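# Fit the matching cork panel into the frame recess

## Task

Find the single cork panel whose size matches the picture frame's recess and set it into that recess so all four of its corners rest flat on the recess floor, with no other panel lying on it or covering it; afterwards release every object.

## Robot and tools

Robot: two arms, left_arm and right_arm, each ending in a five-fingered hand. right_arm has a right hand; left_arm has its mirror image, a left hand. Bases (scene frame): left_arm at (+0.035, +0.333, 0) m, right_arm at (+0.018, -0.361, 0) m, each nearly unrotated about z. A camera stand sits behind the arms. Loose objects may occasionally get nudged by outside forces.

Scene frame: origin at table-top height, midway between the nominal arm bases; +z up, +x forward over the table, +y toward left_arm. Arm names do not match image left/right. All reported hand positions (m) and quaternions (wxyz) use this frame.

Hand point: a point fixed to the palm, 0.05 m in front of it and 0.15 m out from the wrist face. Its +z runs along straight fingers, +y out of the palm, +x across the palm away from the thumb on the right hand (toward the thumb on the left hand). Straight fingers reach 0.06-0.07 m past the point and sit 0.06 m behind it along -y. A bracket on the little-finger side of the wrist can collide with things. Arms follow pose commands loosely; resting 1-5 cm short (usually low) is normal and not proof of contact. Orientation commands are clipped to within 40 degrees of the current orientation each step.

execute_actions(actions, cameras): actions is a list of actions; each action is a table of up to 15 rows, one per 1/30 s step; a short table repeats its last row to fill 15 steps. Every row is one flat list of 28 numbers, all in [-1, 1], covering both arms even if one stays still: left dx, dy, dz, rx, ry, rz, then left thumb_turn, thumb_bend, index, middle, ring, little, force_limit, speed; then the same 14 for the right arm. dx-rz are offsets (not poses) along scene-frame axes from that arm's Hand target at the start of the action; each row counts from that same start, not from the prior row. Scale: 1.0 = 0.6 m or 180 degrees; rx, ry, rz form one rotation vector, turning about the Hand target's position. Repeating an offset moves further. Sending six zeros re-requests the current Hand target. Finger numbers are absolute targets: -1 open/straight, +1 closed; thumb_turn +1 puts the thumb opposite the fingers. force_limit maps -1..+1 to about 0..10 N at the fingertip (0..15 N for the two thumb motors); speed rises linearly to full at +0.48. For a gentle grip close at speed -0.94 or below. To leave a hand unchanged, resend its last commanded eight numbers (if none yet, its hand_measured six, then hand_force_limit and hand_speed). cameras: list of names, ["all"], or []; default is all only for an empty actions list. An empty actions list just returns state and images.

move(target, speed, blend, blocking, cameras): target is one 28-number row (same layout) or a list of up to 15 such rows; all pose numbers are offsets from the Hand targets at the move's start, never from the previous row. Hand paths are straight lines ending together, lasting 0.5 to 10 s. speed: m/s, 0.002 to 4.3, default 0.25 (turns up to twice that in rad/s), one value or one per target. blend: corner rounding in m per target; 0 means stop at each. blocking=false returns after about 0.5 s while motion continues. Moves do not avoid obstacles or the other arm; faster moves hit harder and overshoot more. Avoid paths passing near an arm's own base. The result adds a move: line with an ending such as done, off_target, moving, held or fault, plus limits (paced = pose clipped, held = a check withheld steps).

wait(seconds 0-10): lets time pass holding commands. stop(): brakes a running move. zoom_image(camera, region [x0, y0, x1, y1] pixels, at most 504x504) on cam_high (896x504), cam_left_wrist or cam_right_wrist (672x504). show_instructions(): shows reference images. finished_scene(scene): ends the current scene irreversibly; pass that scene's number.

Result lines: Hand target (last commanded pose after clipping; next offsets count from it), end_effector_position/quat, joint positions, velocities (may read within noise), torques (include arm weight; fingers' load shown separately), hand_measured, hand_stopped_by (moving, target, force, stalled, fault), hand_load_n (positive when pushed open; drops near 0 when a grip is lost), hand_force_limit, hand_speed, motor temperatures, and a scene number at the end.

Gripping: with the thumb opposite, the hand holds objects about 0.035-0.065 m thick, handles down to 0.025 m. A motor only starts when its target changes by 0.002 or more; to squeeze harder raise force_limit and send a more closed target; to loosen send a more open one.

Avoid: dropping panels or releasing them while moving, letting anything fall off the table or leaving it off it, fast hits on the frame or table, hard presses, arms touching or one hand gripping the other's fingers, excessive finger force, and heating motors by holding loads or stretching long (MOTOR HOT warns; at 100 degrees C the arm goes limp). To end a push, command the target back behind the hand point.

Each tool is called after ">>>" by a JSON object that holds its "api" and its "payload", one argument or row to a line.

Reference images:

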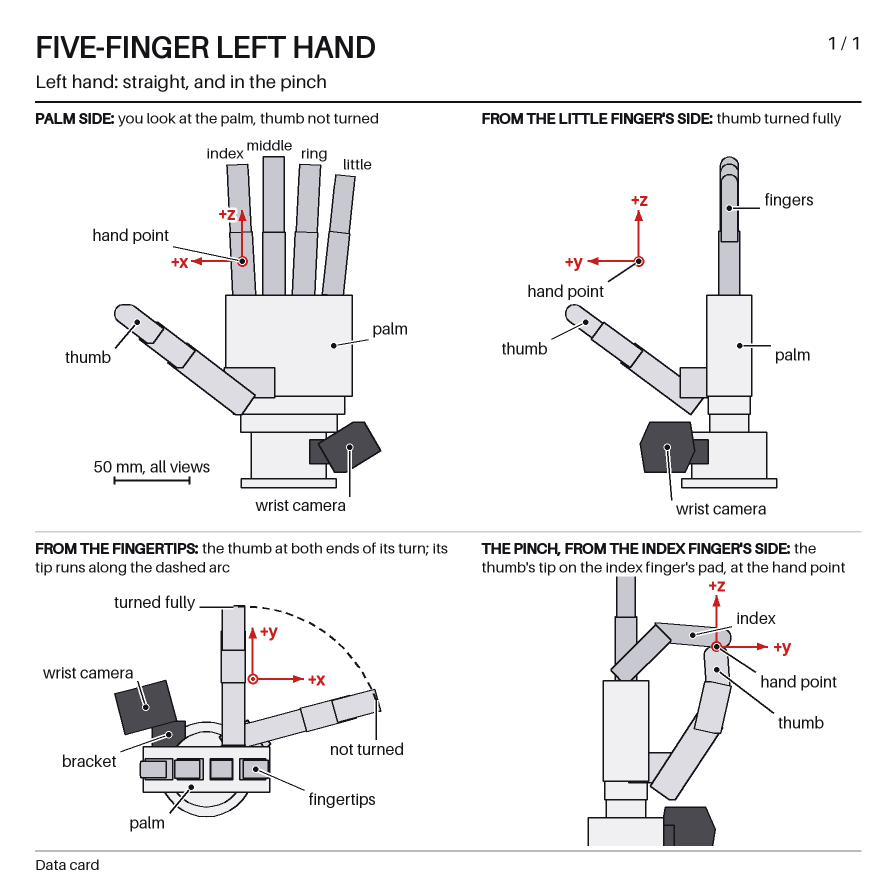

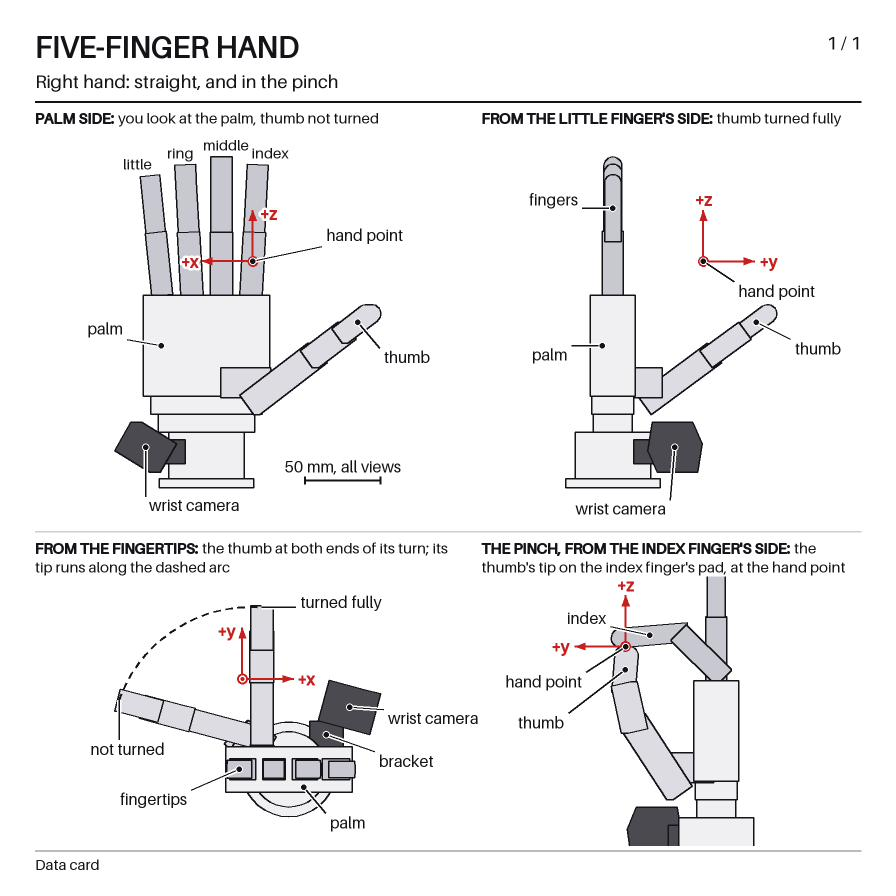

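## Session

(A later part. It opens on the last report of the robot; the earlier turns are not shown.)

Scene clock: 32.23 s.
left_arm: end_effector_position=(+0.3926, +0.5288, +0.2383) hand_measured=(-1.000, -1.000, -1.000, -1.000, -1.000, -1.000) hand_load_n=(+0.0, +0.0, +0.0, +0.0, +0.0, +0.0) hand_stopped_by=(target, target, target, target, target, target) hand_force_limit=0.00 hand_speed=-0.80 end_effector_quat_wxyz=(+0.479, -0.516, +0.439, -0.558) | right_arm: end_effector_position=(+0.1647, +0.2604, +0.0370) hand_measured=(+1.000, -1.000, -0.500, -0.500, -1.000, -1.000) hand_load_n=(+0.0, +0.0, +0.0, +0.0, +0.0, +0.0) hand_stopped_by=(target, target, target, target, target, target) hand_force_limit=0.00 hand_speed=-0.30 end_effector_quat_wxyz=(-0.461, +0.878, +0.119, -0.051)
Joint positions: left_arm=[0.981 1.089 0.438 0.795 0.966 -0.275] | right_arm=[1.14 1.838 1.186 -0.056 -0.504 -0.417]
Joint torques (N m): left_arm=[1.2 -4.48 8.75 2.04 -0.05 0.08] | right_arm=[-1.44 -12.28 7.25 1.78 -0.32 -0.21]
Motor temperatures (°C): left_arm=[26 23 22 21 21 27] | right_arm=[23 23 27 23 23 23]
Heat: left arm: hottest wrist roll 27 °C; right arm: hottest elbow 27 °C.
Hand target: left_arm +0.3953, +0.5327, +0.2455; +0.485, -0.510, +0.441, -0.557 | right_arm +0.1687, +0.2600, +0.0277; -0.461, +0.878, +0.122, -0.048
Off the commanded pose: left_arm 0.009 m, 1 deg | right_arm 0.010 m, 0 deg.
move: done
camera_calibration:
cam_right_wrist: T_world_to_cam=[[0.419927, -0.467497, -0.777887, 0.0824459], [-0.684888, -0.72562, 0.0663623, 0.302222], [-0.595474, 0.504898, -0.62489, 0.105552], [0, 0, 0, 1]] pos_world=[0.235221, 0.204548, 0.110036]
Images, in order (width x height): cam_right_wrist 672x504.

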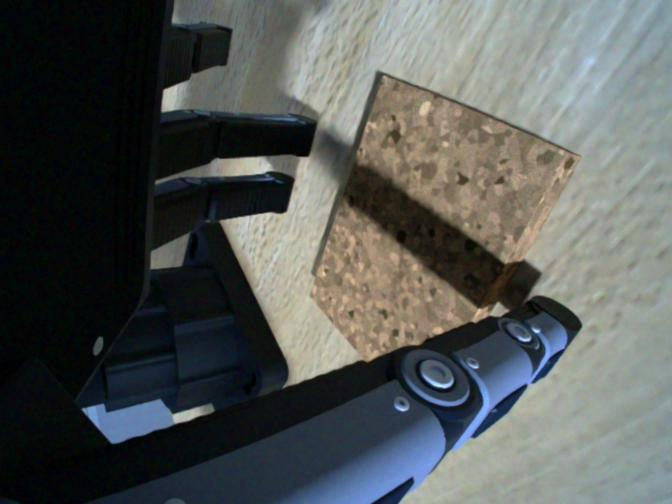

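>>> {"api": "move", "payload": {
  "target": [0,0,0,0,0,0,-1,-1,-1,-1,-1,-1,0,-0.8,0.0,-0.002,-0.016,0,0,0,1,-1,-0.5,-0.5,-1,-1,0,-0.3],
  "cameras": ["cam_right_wrist","cam_high"],
  "speed": 0.05
}}

>>> {"api": "zoom_image", "payload": {
  "camera": "cam_high",
  "region": [510, 100, 610, 180]
}}

Scene clock: 33.30 s.
left_arm: end_effector_position=(+0.3926, +0.5288, +0.2383) hand_measured=(-1.000, -1.000, -1.000, -1.000, -1.000, -1.000) hand_load_n=(-0.5, +0.0, +0.0, +0.0, +0.0, +0.0) hand_stopped_by=(target, target, target, target, target, target) hand_force_limit=0.00 hand_speed=-0.80 end_effector_quat_wxyz=(+0.479, -0.516, +0.439, -0.558) | right_arm: end_effector_position=(+0.1642, +0.2600, +0.0285) hand_measured=(+1.000, -1.000, -0.500, -0.500, -1.000, -1.000) hand_load_n=(+0.0, +0.0, +0.0, +0.0, +0.0, +0.0) hand_stopped_by=(target, target, target, target, target, target) hand_force_limit=0.00 hand_speed=-0.30 end_effector_quat_wxyz=(-0.462, +0.877, +0.120, -0.051)
Joint positions: left_arm=[0.981 1.089 0.438 0.795 0.966 -0.275] | right_arm=[1.14 1.851 1.176 -0.031 -0.506 -0.418]
Joint torques (N m): left_arm=[1.2 -4.6 8.73 2.04 -0.05 0.08] | right_arm=[-1.38 -12.81 7.12 1.85 -0.33 -0.25]
Heat: left arm: hottest wrist roll 27 °C; right arm: hottest elbow 27 °C.
Hand target: left_arm +0.3953, +0.5327, +0.2455; +0.485, -0.510, +0.441, -0.557 | right_arm +0.1686, +0.2590, +0.0183; -0.461, +0.877, +0.123, -0.048
Off the commanded pose: left_arm 0.009 m, 1 deg | right_arm 0.011 m, 0 deg.
move: off_target (right_arm)
camera_calibration:
cam_right_wrist: T_world_to_cam=[[0.42069, -0.46477, -0.779108, 0.0750727], [-0.683732, -0.726883, 0.0644259, 0.302335], [-0.596264, 0.505598, -0.623571, 0.100104], [0, 0, 0, 1]] pos_world=[0.234822, 0.204042, 0.101433]
Images, in order (width x height): cam_high 896x504, cam_right_wrist 672x504.

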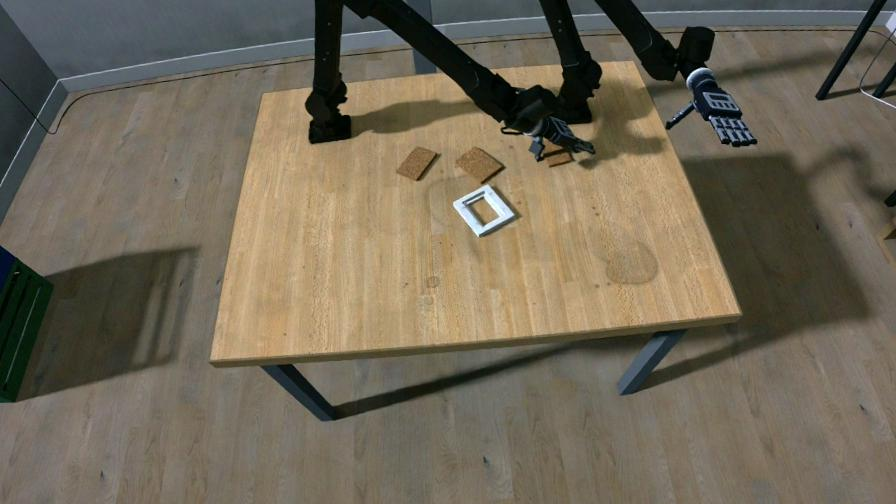

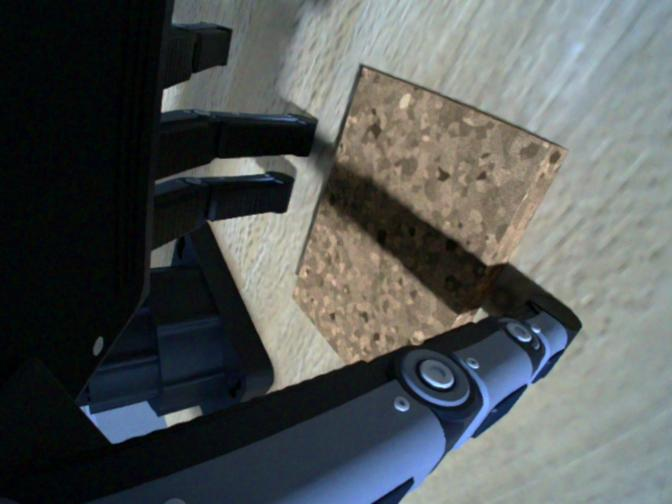

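Scaled by 5.040 from the camera's 896x504 image, which has a finer 1280x720 frame.

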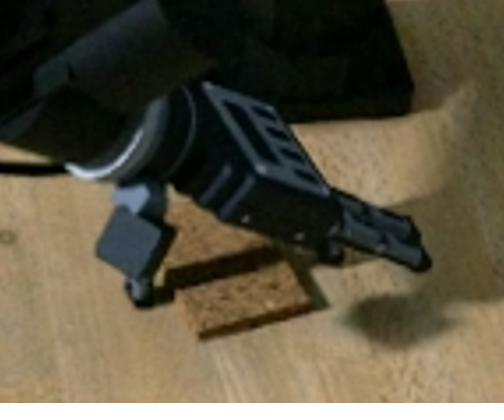

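>>> {"api": "execute_actions", "payload": {
  "actions": [
    [[0,0,0,0,0,0,-1,-1,-1,-1,-1,-1,0,-0.8,0,0,0.006,0,0,0,1,-1,0,0,-1,-1,-0.4,-0.94]],
    [[0,0,0,0,0,0,-1,-1,-1,-1,-1,-1,0,-0.8,0,0,0,0,0,0,1,-1,0,0,-1,-1,-0.4,-0.94]],
    [[0,0,0,0,0,0,-1,-1,-1,-1,-1,-1,0,-0.8,0,0,0,0,0,0,1,-1,0,0,-1,-1,-0.4,-0.94]],
    [[0,0,0,0,0,0,-1,-1,-1,-1,-1,-1,0,-0.8,0,0,0,0,0,0,1,-1,0,0,-1,-1,-0.4,-0.94]]
  ],
  "cameras": ["cam_right_wrist","cam_high"]
}}

Scene clock: 36.77 s.
left_arm: end_effector_position=(+0.3926, +0.5288, +0.2383) hand_measured=(-1.000, -1.000, -1.000, -1.000, -1.000, -1.000) hand_load_n=(+0.0, +0.0, +0.0, +0.0, +0.0, +0.0) hand_stopped_by=(target, target, target, target, target, target) hand_force_limit=0.00 hand_speed=-0.80 end_effector_quat_wxyz=(+0.479, -0.516, +0.439, -0.558) | right_arm: end_effector_position=(+0.1640, +0.2614, +0.0298) hand_measured=(+1.000, -1.000, -0.072, -0.084, -1.000, -1.000) hand_load_n=(-0.5, +0.5, +4.0, +2.5, +0.0, +0.0) hand_stopped_by=(target, target, force, force, target, target) hand_force_limit=-0.40 hand_speed=-0.94 end_effector_quat_wxyz=(-0.466, +0.875, +0.122, -0.051)
Joint positions: left_arm=[0.981 1.089 0.438 0.795 0.966 -0.275] | right_arm=[1.14 1.851 1.176 -0.024 -0.51 -0.418]
Joint torques (N m): left_arm=[1.14 -4.48 8.73 2.04 -0.05 0.08] | right_arm=[-1.08 -13.27 7.24 1.47 -0.11 -0.19]
Heat: left arm: hottest wrist roll 27 °C; right arm: hottest elbow 27 °C.
Hand target: left_arm +0.3953, +0.5327, +0.2455; +0.485, -0.510, +0.441, -0.557 | right_arm +0.1686, +0.2590, +0.0219; -0.461, +0.878, +0.123, -0.048
Off the commanded pose: left_arm 0.009 m, 1 deg | right_arm 0.010 m, 1 deg.
Step readings (end_effector_position of left_arm | right_arm):
0: (+0.3926, +0.5288, +0.2383) | (+0.1642, +0.2600, +0.0285)
1: (+0.3926, +0.5288, +0.2383) | (+0.1642, +0.2600, +0.0285)
2: (+0.3926, +0.5288, +0.2383) | (+0.1642, +0.2600, +0.0285)
4: (+0.3926, +0.5288, +0.2383) | (+0.1642, +0.2600, +0.0285)
8: (+0.3926, +0.5288, +0.2383) | (+0.1642, +0.2600, +0.0285)
15: (+0.3926, +0.5288, +0.2383) | (+0.1642, +0.2600, +0.0285)
16: (+0.3926, +0.5288, +0.2383) | (+0.1642, +0.2600, +0.0285)
17: (+0.3926, +0.5288, +0.2383) | (+0.1642, +0.2600, +0.0285)
19: (+0.3926, +0.5288, +0.2383) | (+0.1642, +0.2600, +0.0285)
23: (+0.3926, +0.5288, +0.2383) | (+0.1642, +0.2601, +0.0286)
30: (+0.3926, +0.5288, +0.2383) | (+0.1640, +0.2605, +0.0290)
31: (+0.3926, +0.5288, +0.2383) | (+0.1640, +0.2606, +0.0291)
32: (+0.3926, +0.5288, +0.2383) | (+0.1640, +0.2606, +0.0291)
34: (+0.3926, +0.5288, +0.2383) | (+0.1640, +0.2607, +0.0292)
38: (+0.3926, +0.5288, +0.2383) | (+0.1639, +0.2608, +0.0294)
45: (+0.3926, +0.5288, +0.2383) | (+0.1640, +0.2611, +0.0296)
46: (+0.3926, +0.5288, +0.2383) | (+0.1639, +0.2611, +0.0296)
47: (+0.3926, +0.5288, +0.2383) | (+0.1639, +0.2611, +0.0296)
49: (+0.3926, +0.5288, +0.2383) | (+0.1640, +0.2612, +0.0297)
53: (+0.3926, +0.5288, +0.2383) | (+0.1640, +0.2613, +0.0297)
60: (+0.3926, +0.5288, +0.2383) | (+0.1640, +0.2614, +0.0298)
camera_calibration:
cam_right_wrist: T_world_to_cam=[[0.422283, -0.457391, -0.782605, 0.0746924], [-0.681437, -0.729521, 0.0586724, 0.303582], [-0.597763, 0.508519, -0.619748, 0.0995286], [0, 0, 0, 1]] pos_world=[0.234825, 0.205021, 0.102325]
Images, in order (width x height): cam_high 896x504, cam_right_wrist 672x504.

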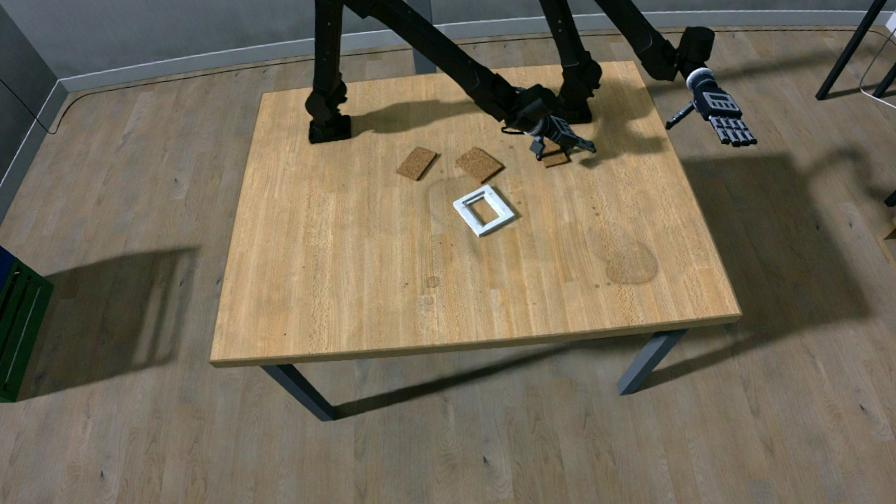

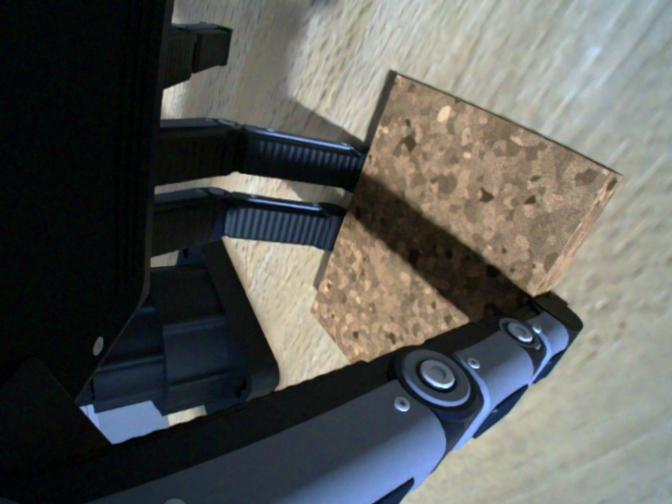

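>>> {"api": "move", "payload": {
  "target": [
    [0,0,0,0,0,0,-1,-1,-1,-1,-1,-1,0,-0.8,0.0,0.0,0.12,0,0,0,1,-1,0,0,-1,-1,-0.4,-0.94],
    [0,0,0,0,0,0,-1,-1,-1,-1,-1,-1,0,-0.8,0.2878,-0.3287,0.2167,0,0,0.0778,1,-1,0,0,-1,-1,-0.4,-0.94]
  ],
  "cameras": ["cam_right_wrist","cam_high"],
  "speed": 0.15,
  "blend": [0.02,0]
}}

Scene clock: 40.90 s.
left_arm: end_effector_position=(+0.3926, +0.5288, +0.2383) hand_measured=(-1.000, -1.000, -1.000, -1.000, -1.000, -1.000) hand_load_n=(-0.5, +0.0, +0.0, +0.0, +0.0, +0.0) hand_stopped_by=(target, target, target, target, target, target) hand_force_limit=0.00 hand_speed=-0.80 end_effector_quat_wxyz=(+0.479, -0.516, +0.439, -0.558) | right_arm: end_effector_position=(+0.3283, +0.0505, +0.1392) hand_measured=(+1.000, -1.000, -0.072, -0.084, -1.000, -1.000) hand_load_n=(-1.0, +1.0, +3.5, +2.5, +0.0, +0.0) hand_stopped_by=(target, target, force, force, target, target) hand_force_limit=-0.40 hand_speed=-0.94 end_effector_quat_wxyz=(-0.444, +0.861, +0.216, -0.118)
Joint positions: left_arm=[0.981 1.089 0.438 0.795 0.966 -0.275] | right_arm=[0.628 1.684 1.345 -0.996 -0.935 -1.267]
Joint torques (N m): left_arm=[1.14 -4.54 8.72 2.04 -0.04 0.08] | right_arm=[-1.2 -12.22 11.41 0.17 -0.7 -0.19]
Heat: left arm: hottest wrist roll 27 °C; right arm: hottest elbow 28 °C.
Hand target: left_arm +0.3953, +0.5327, +0.2455; +0.485, -0.510, +0.441, -0.557 | right_arm +0.3413, +0.0616, +0.1519; -0.452, +0.856, +0.229, -0.104
Off the commanded pose: left_arm 0.009 m, 1 deg | right_arm 0.021 m, 2 deg.
move: off_target (right_arm)
camera_calibration:
cam_right_wrist: T_world_to_cam=[[0.500281, -0.373214, -0.781301, -0.0355049], [-0.492059, -0.865014, 0.0981277, 0.194461], [-0.712458, 0.335355, -0.616393, 0.418643], [0, 0, 0, 1]] pos_world=[0.411714, 0.0145663, 0.211227]
Images, in order (width x height): cam_high 896x504, cam_right_wrist 672x504.

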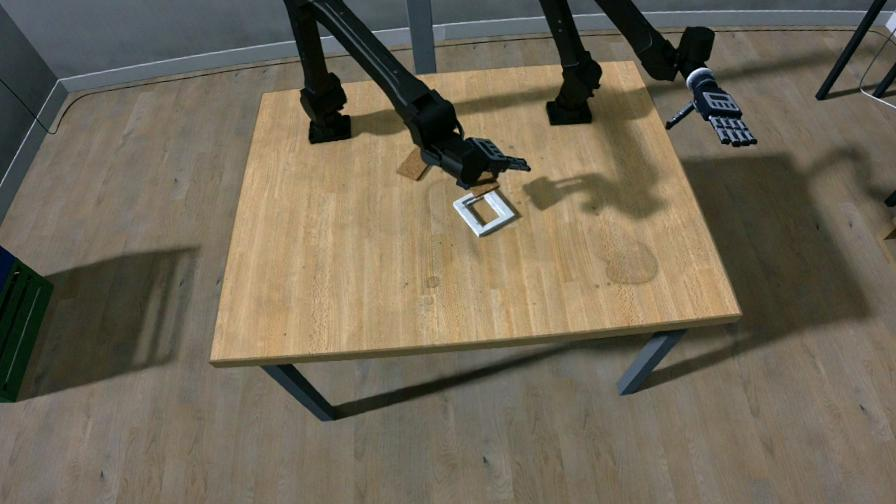

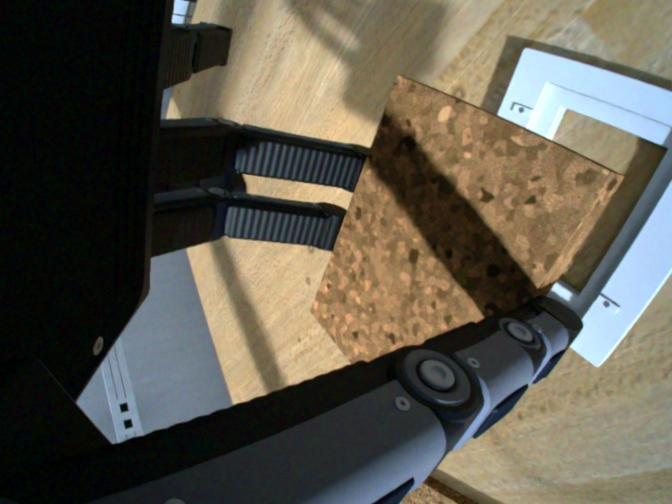

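>>> {"api": "zoom_image", "payload": {
  "camera": "cam_right_wrist",
  "region": [480, 30, 672, 380]
}}

Scaled by 1.440 from the camera's 672x504 image, which has a finer 960x720 frame.

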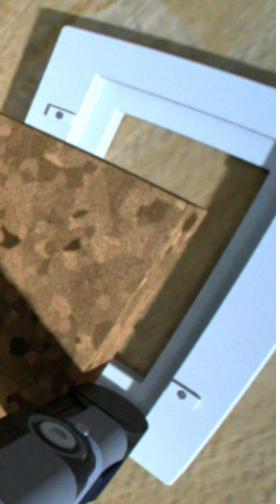

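>>> {"api": "move", "payload": {
  "target": [0,0,0,0,0,0,-1,-1,-1,-1,-1,-1,0,-0.8,0.0017,0.005,-0.138,0,0,0.0067,1,-1,0,0,-1,-1,-0.4,-0.94],
  "cameras": ["cam_right_wrist","cam_high"],
  "speed": 0.1
}}

>>> {"api": "zoom_image", "payload": {
  "camera": "cam_right_wrist",
  "region": [300, 20, 672, 380]
}}

>>> {"api": "zoom_image", "payload": {
  "camera": "cam_high",
  "region": [430, 140, 550, 250]
}}

Scene clock: 45.00 s.
left_arm: end_effector_position=(+0.3926, +0.5288, +0.2383) hand_measured=(-1.000, -1.000, -1.000, -1.000, -1.000, -1.000) hand_load_n=(-0.5, +0.0, +0.0, +0.0, +0.0, +0.0) hand_stopped_by=(target, target, target, target, target, target) hand_force_limit=0.00 hand_speed=-0.80 end_effector_quat_wxyz=(+0.479, -0.516, +0.439, -0.558) | right_arm: end_effector_position=(+0.3418, +0.0613, +0.0731) hand_measured=(+1.000, -1.000, -0.072, -0.084, -1.000, -1.000) hand_load_n=(-1.0, +1.0, +3.5, +2.0, +0.0, +0.0) hand_stopped_by=(target, target, force, force, target, target) hand_force_limit=-0.40 hand_speed=-0.94 end_effector_quat_wxyz=(-0.448, +0.857, +0.230, -0.112)
Joint positions: left_arm=[0.981 1.089 0.438 0.795 0.966 -0.275] | right_arm=[0.628 1.79 1.301 -0.845 -0.94 -1.298]
Joint torques (N m): left_arm=[1.2 -4.48 8.75 2.06 -0.04 0.08] | right_arm=[-0.85 -12.57 7.42 0.81 -0.72 -0.23]
Heat: left arm: hottest wrist roll 27 °C; right arm: hottest elbow 28 °C.
Hand target: left_arm +0.3953, +0.5327, +0.2455; +0.485, -0.510, +0.441, -0.557 | right_arm +0.3424, +0.0647, +0.0691; -0.451, +0.854, +0.238, -0.109
Off the commanded pose: left_arm 0.009 m, 1 deg | right_arm 0.005 m, 1 deg.
move: done
camera_calibration:
cam_right_wrist: T_world_to_cam=[[0.522427, -0.350769, -0.777194, -0.0991482], [-0.47748, -0.875506, 0.0741798, 0.214369], [-0.706458, 0.332341, -0.624874, 0.382633], [0, 0, 0, 1]] pos_world=[0.424468, 0.0257385, 0.146138]
Images, in order (width x height): cam_high 896x504, cam_right_wrist 672x504.

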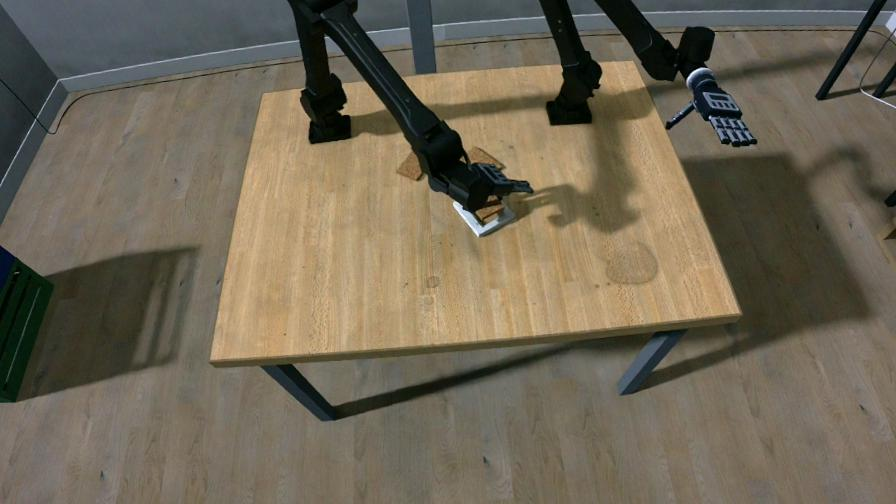

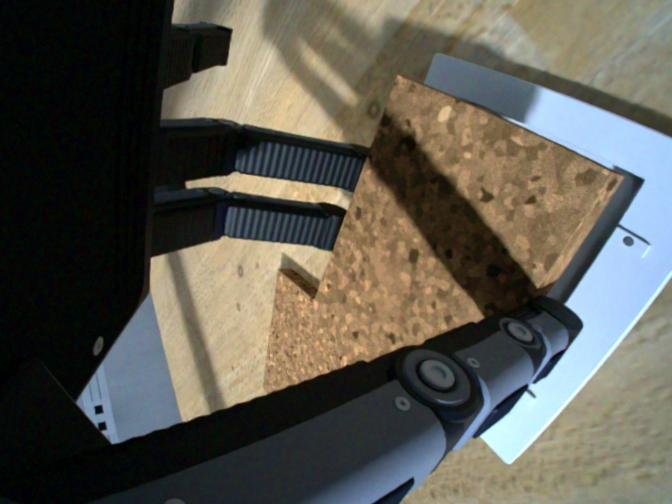

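Scaled by 1.355 from the camera's 672x504 image, which has a finer 960x720 frame.

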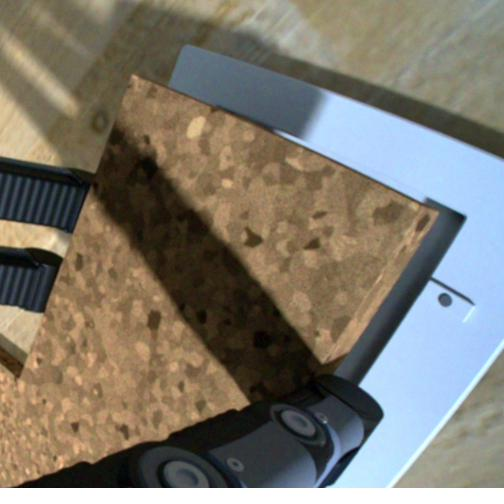

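Scaled by 4.200 from the camera's 896x504 image, which has a finer 1280x720 frame.

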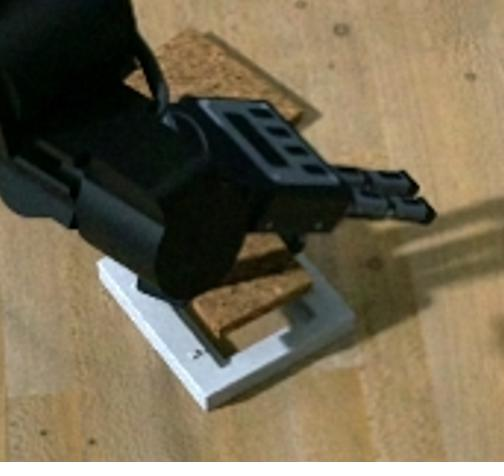

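>>> {"api": "move", "payload": {
  "target": [0,0,0,0,0,0,-1,-1,-1,-1,-1,-1,0,-0.8,-0.0067,0.003,-0.03,0,0,0.0105,1,-1,0,0,-1,-1,-0.4,-0.94],
  "cameras": ["cam_right_wrist"],
  "speed": 0.1
}}

>>> {"api": "zoom_image", "payload": {
  "camera": "cam_right_wrist",
  "region": [300, 20, 672, 380]
}}

Scene clock: 47.13 s.
left_arm: end_effector_position=(+0.3926, +0.5288, +0.2383) hand_measured=(-1.000, -1.000, -1.000, -1.000, -1.000, -1.000) hand_load_n=(+0.0, +0.0, +0.0, +0.0, +0.0, +0.0) hand_stopped_by=(target, target, target, target, target, target) hand_force_limit=0.00 hand_speed=-0.80 end_effector_quat_wxyz=(+0.479, -0.516, +0.439, -0.558) | right_arm: end_effector_position=(+0.3407, +0.0634, +0.0581) hand_measured=(+1.000, -1.000, -0.072, -0.084, -1.000, -1.000) hand_load_n=(-1.0, +1.0, +3.5, +2.0, +0.0, +0.0) hand_stopped_by=(target, target, force, force, target, target) hand_force_limit=-0.40 hand_speed=-0.94 end_effector_quat_wxyz=(-0.448, +0.852, +0.244, -0.115)
Joint positions: left_arm=[0.981 1.089 0.438 0.795 0.966 -0.275] | right_arm=[0.633 1.819 1.301 -0.842 -0.945 -1.339]
Joint torques (N m): left_arm=[1.2 -4.48 8.75 2.04 -0.05 0.08] | right_arm=[-0.38 -12.92 6.97 0.85 -0.75 -0.21]
Heat: left arm: hottest wrist roll 27 °C; right arm: hottest elbow 28 °C.
Hand target: left_arm +0.3953, +0.5327, +0.2455; +0.485, -0.510, +0.441, -0.557 | right_arm +0.3384, +0.0665, +0.0512; -0.449, +0.850, +0.252, -0.116
Off the commanded pose: left_arm 0.009 m, 1 deg | right_arm 0.008 m, 1 deg.
move: done
camera_calibration:
cam_right_wrist: T_world_to_cam=[[0.536952, -0.331624, -0.775698, -0.115759], [-0.451611, -0.889641, 0.0677231, 0.209223], [-0.712551, 0.31395, -0.62746, 0.375171], [0, 0, 0, 1]] pos_world=[0.423974, 0.0299601, 0.131441]
Images, in order (width x height): cam_right_wrist 672x504.

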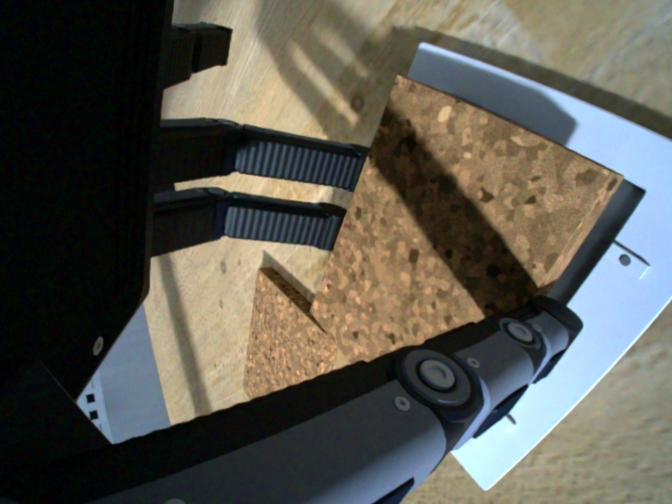

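Scaled by 1.355 from the camera's 672x504 image, which has a finer 960x720 frame.

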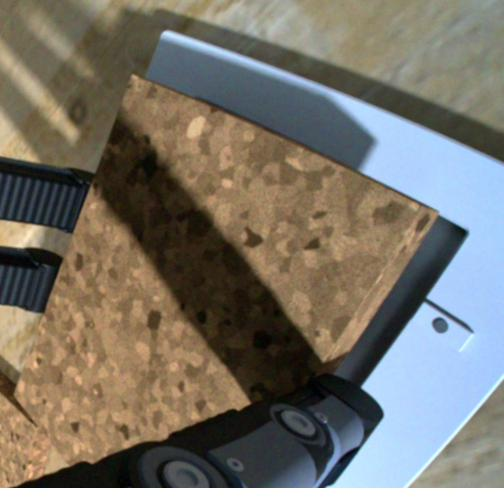

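>>> {"api": "zoom_image", "payload": {
  "camera": "cam_right_wrist",
  "region": [500, 120, 672, 330]
}}

Scaled by 2.400 from the camera's 672x504 image, which has a finer 960x720 frame.

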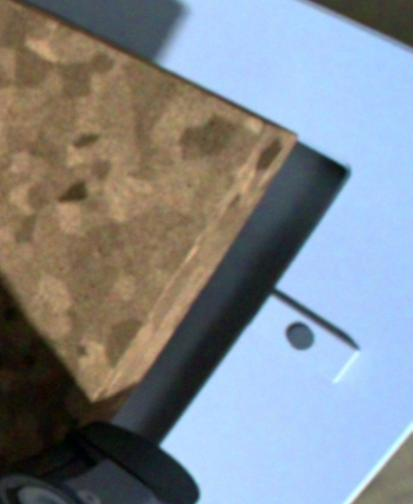

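>>> {"api": "move", "payload": {
  "target": [0,0,0,0,0,0,-1,-1,-1,-1,-1,-1,0,-0.8,-0.0023,-0.0047,-0.022,0,0,-0.003,1,-1,0,0,-1,-1,-0.4,-0.94],
  "cameras": ["cam_right_wrist","cam_high"],
  "speed": 0.1
}}

>>> {"api": "zoom_image", "payload": {
  "camera": "cam_right_wrist",
  "region": [500, 120, 672, 330]
}}

>>> {"api": "zoom_image", "payload": {
  "camera": "cam_high",
  "region": [440, 160, 530, 250]
}}

Scene clock: 50.43 s.
left_arm: end_effector_position=(+0.3926, +0.5288, +0.2383) hand_measured=(-1.000, -1.000, -1.000, -1.000, -1.000, -1.000) hand_load_n=(-0.5, +0.0, +0.0, +0.0, +0.0, +0.0) hand_stopped_by=(target, target, target, target, target, target) hand_force_limit=0.00 hand_speed=-0.80 end_effector_quat_wxyz=(+0.479, -0.516, +0.439, -0.558) | right_arm: end_effector_position=(+0.3385, +0.0615, +0.0449) hand_measured=(+1.000, -1.000, -0.072, -0.084, -1.000, -1.000) hand_load_n=(-1.0, +1.0, +3.5, +2.5, +0.0, +0.0) hand_stopped_by=(target, target, force, force, target, target) hand_force_limit=-0.40 hand_speed=-0.94 end_effector_quat_wxyz=(-0.449, +0.852, +0.246, -0.112)
Joint positions: left_arm=[0.981 1.089 0.438 0.795 0.966 -0.275] | right_arm=[0.633 1.826 1.271 -0.796 -0.945 -1.34]
Joint torques (N m): left_arm=[1.2 -4.54 8.75 2.04 -0.05 0.08] | right_arm=[-0.32 -13.27 6.99 0.76 -0.71 -0.11]
Heat: left arm: hottest wrist roll 27 °C; right arm: hottest elbow 28 °C.
Hand target: left_arm +0.3953, +0.5327, +0.2455; +0.485, -0.510, +0.441, -0.557 | right_arm +0.3369, +0.0636, +0.0378; -0.449, +0.851, +0.248, -0.114
Off the commanded pose: left_arm 0.009 m, 1 deg | right_arm 0.007 m, 0 deg.
move: done
camera_calibration:
cam_right_wrist: T_world_to_cam=[[0.542474, -0.327106, -0.773773, -0.127639], [-0.451877, -0.890095, 0.0594803, 0.207991], [-0.708188, 0.317383, -0.630665, 0.364346], [0, 0, 0, 1]] pos_world=[0.421252, 0.0277431, 0.118645]
Images, in order (width x height): cam_high 896x504, cam_right_wrist 672x504.

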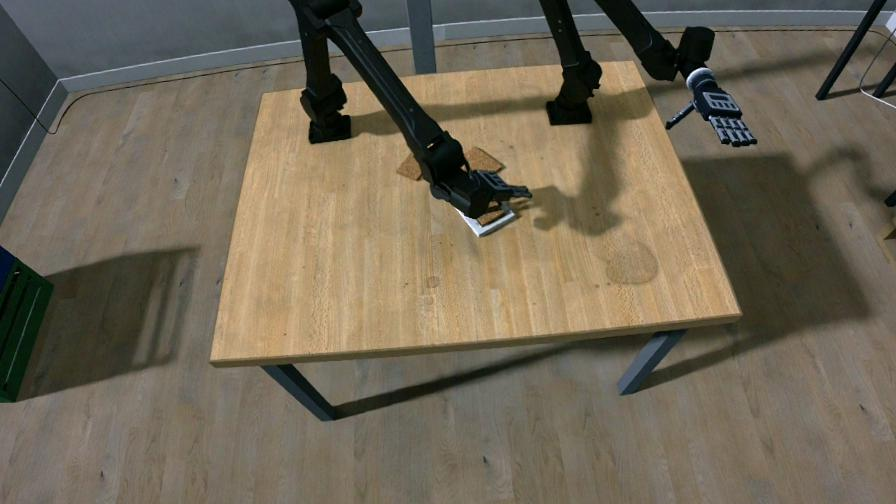

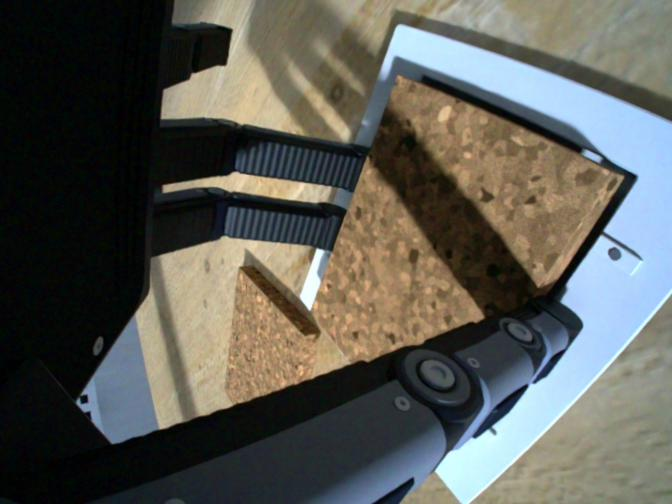

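Scaled by 2.400 from the camera's 672x504 image, which has a finer 960x720 frame.

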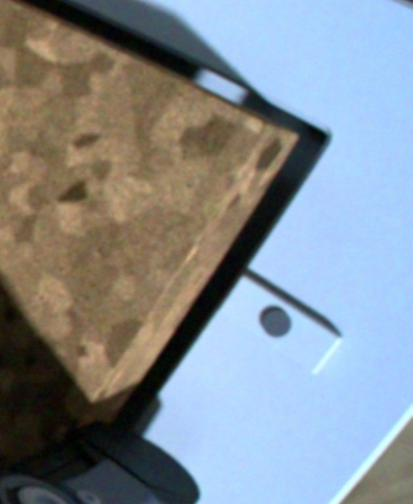

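Scaled by 5.600 from the camera's 896x504 image, which has a finer 1280x720 frame.

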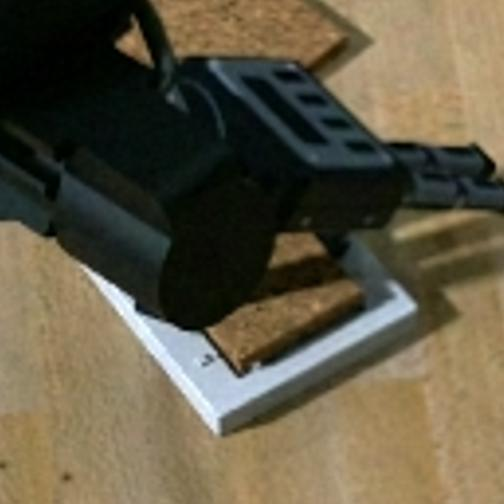

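>>> {"api": "move", "payload": {
  "target": [0,0,0,0,0,0,-1,-1,-1,-1,-1,-1,0,-0.8,0,0,-0.01,0,0,0,1,-1,0,0,-1,-1,-0.4,-0.94],
  "cameras": ["cam_right_wrist"],
  "speed": 0.05
}}

>>> {"api": "zoom_image", "payload": {
  "camera": "cam_right_wrist",
  "region": [300, 20, 672, 380]
}}

Scene clock: 51.87 s.
left_arm: end_effector_position=(+0.3926, +0.5288, +0.2383) hand_measured=(-1.000, -1.000, -1.000, -1.000, -1.000, -1.000) hand_load_n=(+0.0, +0.0, +0.0, +0.0, +0.0, +0.0) hand_stopped_by=(target, target, target, target, target, target) hand_force_limit=0.00 hand_speed=-0.80 end_effector_quat_wxyz=(+0.479, -0.516, +0.439, -0.558) | right_arm: end_effector_position=(+0.3394, +0.0626, +0.0433) hand_measured=(+1.000, -1.000, -0.072, -0.084, -1.000, -1.000) hand_load_n=(-1.0, +1.0, +3.5, +2.0, +0.0, +0.0) hand_stopped_by=(target, target, force, force, target, target) hand_force_limit=-0.40 hand_speed=-0.94 end_effector_quat_wxyz=(-0.451, +0.851, +0.247, -0.109)
Joint positions: left_arm=[0.981 1.089 0.438 0.795 0.966 -0.275] | right_arm=[0.633 1.828 1.268 -0.784 -0.947 -1.34]
Joint torques (N m): left_arm=[1.2 -4.54 8.72 2.04 -0.04 0.08] | right_arm=[-0.56 -11.81 6.6 0.99 -0.61 -0.1]
Heat: left arm: hottest wrist roll 27 °C; right arm: hottest elbow 28 °C.
Hand target: left_arm +0.3953, +0.5327, +0.2455; +0.485, -0.510, +0.441, -0.557 | right_arm +0.3369, +0.0636, +0.0319; -0.449, +0.851, +0.248, -0.114
Off the commanded pose: left_arm 0.009 m, 1 deg | right_arm 0.012 m, 1 deg.
move: off_target (right_arm)
camera_calibration:
cam_right_wrist: T_world_to_cam=[[0.545927, -0.32276, -0.773169, -0.130522], [-0.451849, -0.890536, 0.052709, 0.209788], [-0.705547, 0.32058, -0.632006, 0.362685], [0, 0, 0, 1]] pos_world=[0.421939, 0.028427, 0.117246]
Images, in order (width x height): cam_right_wrist 672x504.

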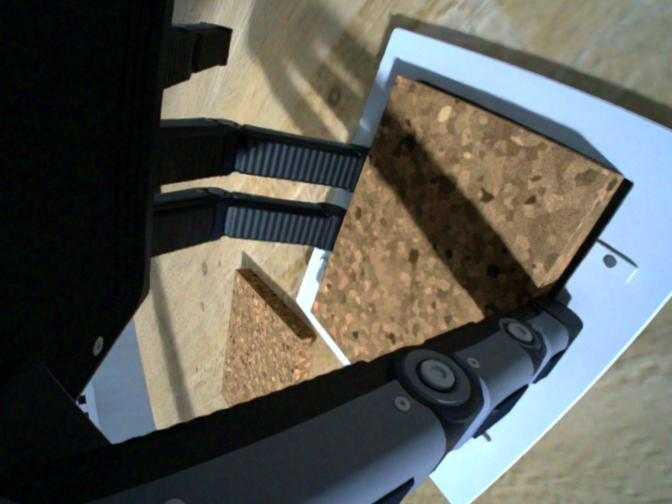

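Scaled by 1.355 from the camera's 672x504 image, which has a finer 960x720 frame.

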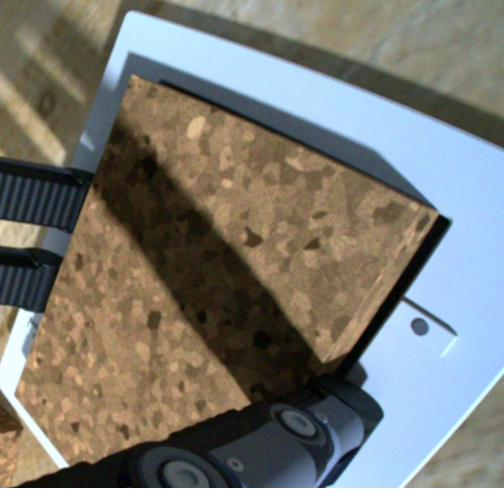

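>>> {"api": "zoom_image", "payload": {
  "camera": "cam_right_wrist",
  "region": [260, 200, 420, 380]
}}

>>> {"api": "zoom_image", "payload": {
  "camera": "cam_right_wrist",
  "region": [360, 20, 520, 160]
}}

>>> {"api": "zoom_image", "payload": {
  "camera": "cam_right_wrist",
  "region": [500, 120, 672, 330]
}}

Scaled by 2.800 from the camera's 672x504 image, which has a finer 960x720 frame.

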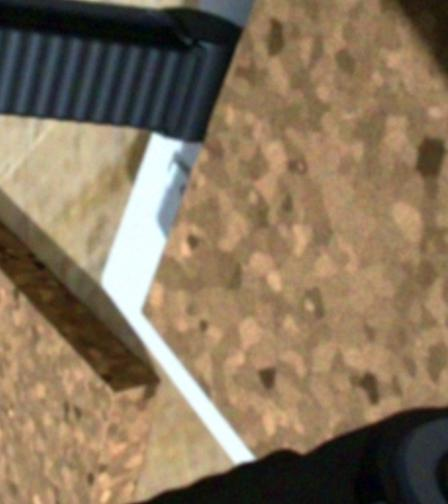

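Scaled by 3.150 from the camera's 672x504 image, which has a finer 960x720 frame.

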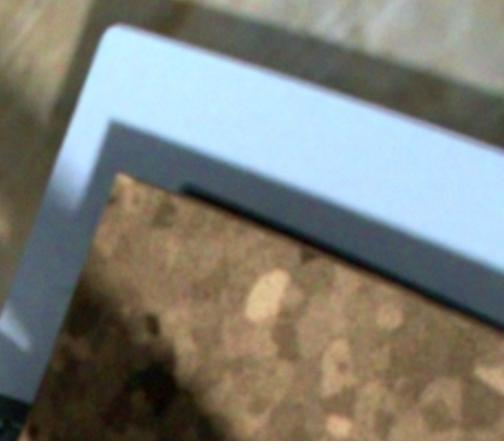

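Scaled by 2.400 from the camera's 672x504 image, which has a finer 960x720 frame.

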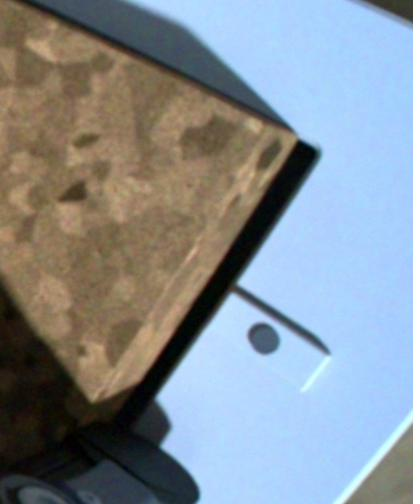

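>>> {"api": "execute_actions", "payload": {
  "actions": [
    [[0,0,0,0,0,0,-1,-1,-1,-1,-1,-1,0,-0.8,0,0,0.005,0,0,0,1,-1,-0.3,-0.3,-1,-1,-0.4,-0.8]]
  ],
  "cameras": ["cam_right_wrist","cam_high"]
}}

>>> {"api": "zoom_image", "payload": {
  "camera": "cam_right_wrist",
  "region": [300, 20, 672, 380]
}}

Scene clock: 53.93 s.
left_arm: end_effector_position=(+0.3926, +0.5288, +0.2383) hand_measured=(-1.000, -1.000, -1.000, -1.000, -1.000, -1.000) hand_load_n=(+0.0, +0.0, +0.0, +0.0, +0.0, +0.0) hand_stopped_by=(target, target, target, target, target, target) hand_force_limit=0.00 hand_speed=-0.80 end_effector_quat_wxyz=(+0.479, -0.516, +0.439, -0.558) | right_arm: end_effector_position=(+0.3394, +0.0628, +0.0434) hand_measured=(+1.000, -1.000, -0.300, -0.300, -1.000, -1.000) hand_load_n=(+0.0, +0.0, +0.0, +0.0, +0.0, +0.0) hand_stopped_by=(target, target, target, target, target, target) hand_force_limit=-0.40 hand_speed=-0.80 end_effector_quat_wxyz=(-0.451, +0.850, +0.247, -0.109)
Joint positions: left_arm=[0.981 1.089 0.438 0.795 0.966 -0.275] | right_arm=[0.633 1.828 1.268 -0.784 -0.948 -1.34]
Joint torques (N m): left_arm=[1.26 -4.54 8.75 2.06 -0.04 0.08] | right_arm=[-0.5 -11.99 6.79 0.69 -0.59 -0.06]
Heat: left arm: hottest wrist roll 27 °C; right arm: hottest elbow 28 °C.
Hand target: left_arm +0.3953, +0.5327, +0.2455; +0.485, -0.510, +0.441, -0.557 | right_arm +0.3369, +0.0636, +0.0349; -0.449, +0.851, +0.248, -0.114
Off the commanded pose: left_arm 0.009 m, 1 deg | right_arm 0.009 m, 1 deg.
Step readings (end_effector_position of left_arm | right_arm):
0: (+0.3926, +0.5288, +0.2383) | (+0.3395, +0.0627, +0.0433)
1: (+0.3926, +0.5288, +0.2383) | (+0.3395, +0.0627, +0.0433)
2: (+0.3926, +0.5288, +0.2383) | (+0.3395, +0.0627, +0.0433)
4: (+0.3926, +0.5288, +0.2383) | (+0.3395, +0.0627, +0.0433)
8: (+0.3926, +0.5288, +0.2383) | (+0.3394, +0.0628, +0.0434)
15: (+0.3926, +0.5288, +0.2383) | (+0.3394, +0.0628, +0.0434)
camera_calibration:
cam_right_wrist: T_world_to_cam=[[0.545899, -0.321966, -0.773519, -0.130384], [-0.451665, -0.890672, 0.0519739, 0.209883], [-0.705686, 0.321, -0.631638, 0.36272], [0, 0, 0, 1]] pos_world=[0.42194, 0.0285245, 0.117345]
Images, in order (width x height): cam_high 896x504, cam_right_wrist 672x504.

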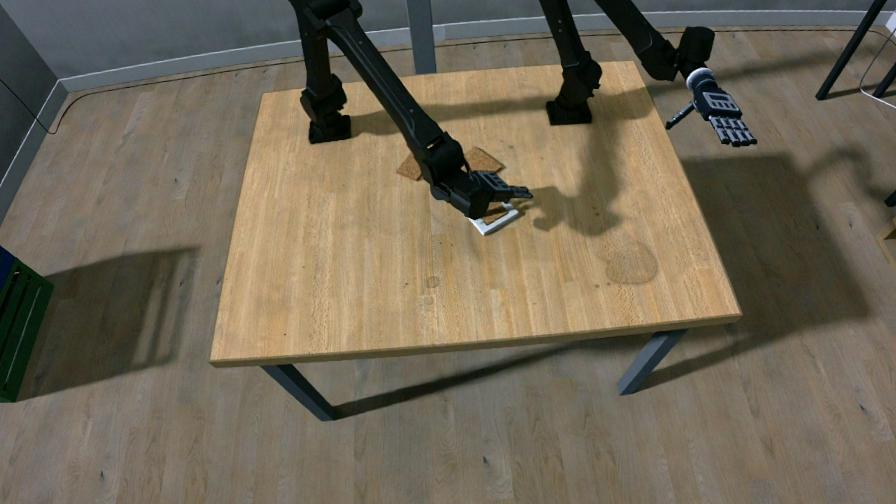

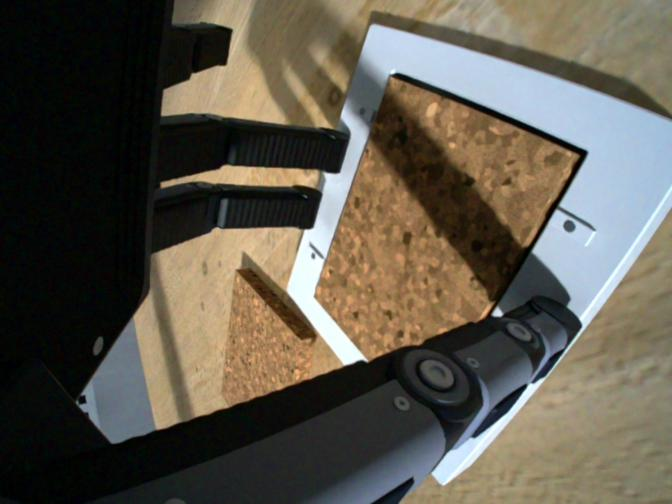

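Scaled by 1.355 from the camera's 672x504 image, which has a finer 960x720 frame.

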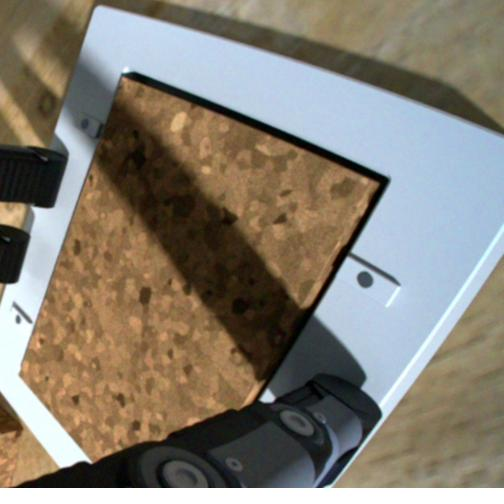

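>>> {"api": "move", "payload": {
  "target": [0,0,0,0,0,0,-1,-1,-1,-1,-1,-1,0,-0.8,0.0,0.0,0.16,0,0,0,1,-1,-0.6,-0.6,-1,-1,0,-0.3],
  "cameras": ["cam_right_wrist","cam_high"],
  "speed": 0.15
}}

>>> {"api": "zoom_image", "payload": {
  "camera": "cam_right_wrist",
  "region": [350, 20, 672, 350]
}}

Scene clock: 55.43 s.
left_arm: end_effector_position=(+0.3926, +0.5288, +0.2383) hand_measured=(-1.000, -1.000, -1.000, -1.000, -1.000, -1.000) hand_load_n=(-0.5, +0.0, +0.0, +0.0, +0.0, +0.0) hand_stopped_by=(target, target, target, target, target, target) hand_force_limit=0.00 hand_speed=-0.80 end_effector_quat_wxyz=(+0.479, -0.516, +0.439, -0.558) | right_arm: end_effector_position=(+0.3275, +0.0532, +0.1174) hand_measured=(+1.000, -1.000, -0.600, -0.600, -1.000, -1.000) hand_load_n=(+0.0, +0.0, +0.0, +0.0, +0.0, +0.0) hand_stopped_by=(target, target, target, target, target, target) hand_force_limit=0.00 hand_speed=-0.30 end_effector_quat_wxyz=(-0.444, +0.854, +0.239, -0.126)
Joint positions: left_arm=[0.981 1.089 0.438 0.795 0.966 -0.275] | right_arm=[0.633 1.726 1.342 -0.999 -0.948 -1.34]
Joint torques (N m): left_arm=[1.2 -4.54 8.73 2.04 -0.05 0.08] | right_arm=[-0.73 -12.92 10.74 0.05 -0.64 -0.07]
Heat: left arm: hottest wrist roll 27 °C; right arm: hottest elbow 28 °C.
Hand target: left_arm +0.3953, +0.5327, +0.2455; +0.485, -0.510, +0.441, -0.557 | right_arm +0.3370, +0.0637, +0.1310; -0.449, +0.851, +0.248, -0.114
Off the commanded pose: left_arm 0.009 m, 1 deg | right_arm 0.019 m, 2 deg.
move: off_target (right_arm)
camera_calibration:
cam_right_wrist: T_world_to_cam=[[0.521689, -0.341619, -0.781753, -0.0598412], [-0.449493, -0.888891, 0.0884759, 0.187063], [-0.725118, 0.305236, -0.61728, 0.409633], [0, 0, 0, 1]] pos_world=[0.412334, 0.0208012, 0.189527]
Images, in order (width x height): cam_high 896x504, cam_right_wrist 672x504.

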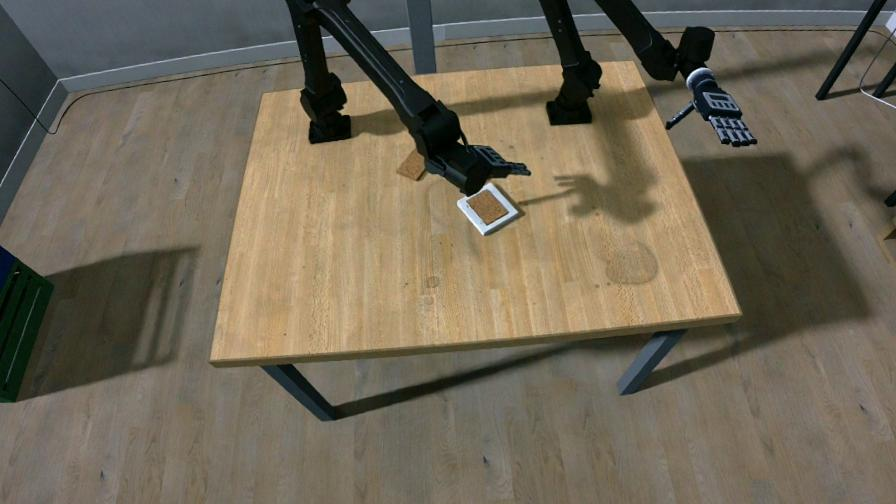

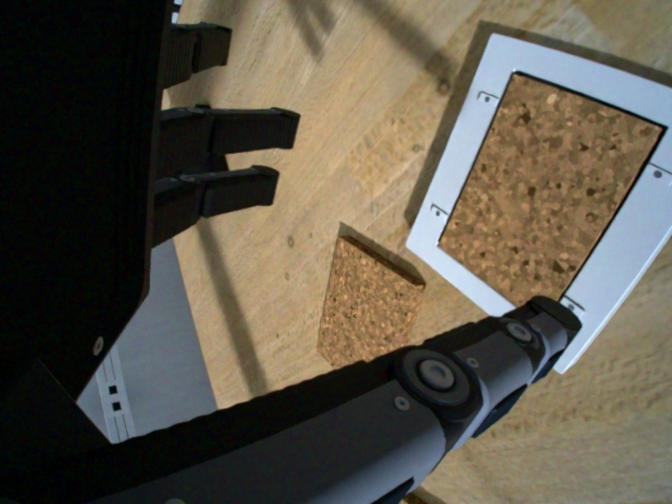

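Scaled by 1.527 from the camera's 672x504 image, which has a finer 960x720 frame.

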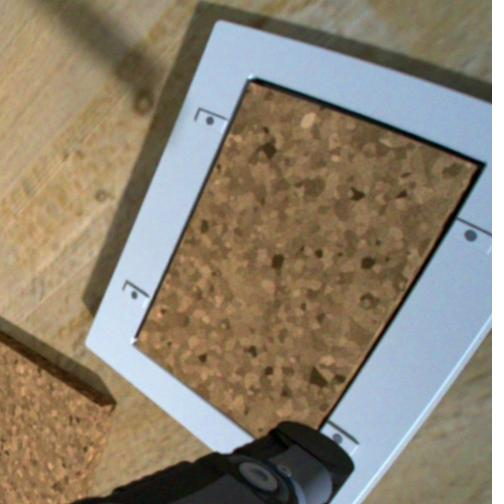

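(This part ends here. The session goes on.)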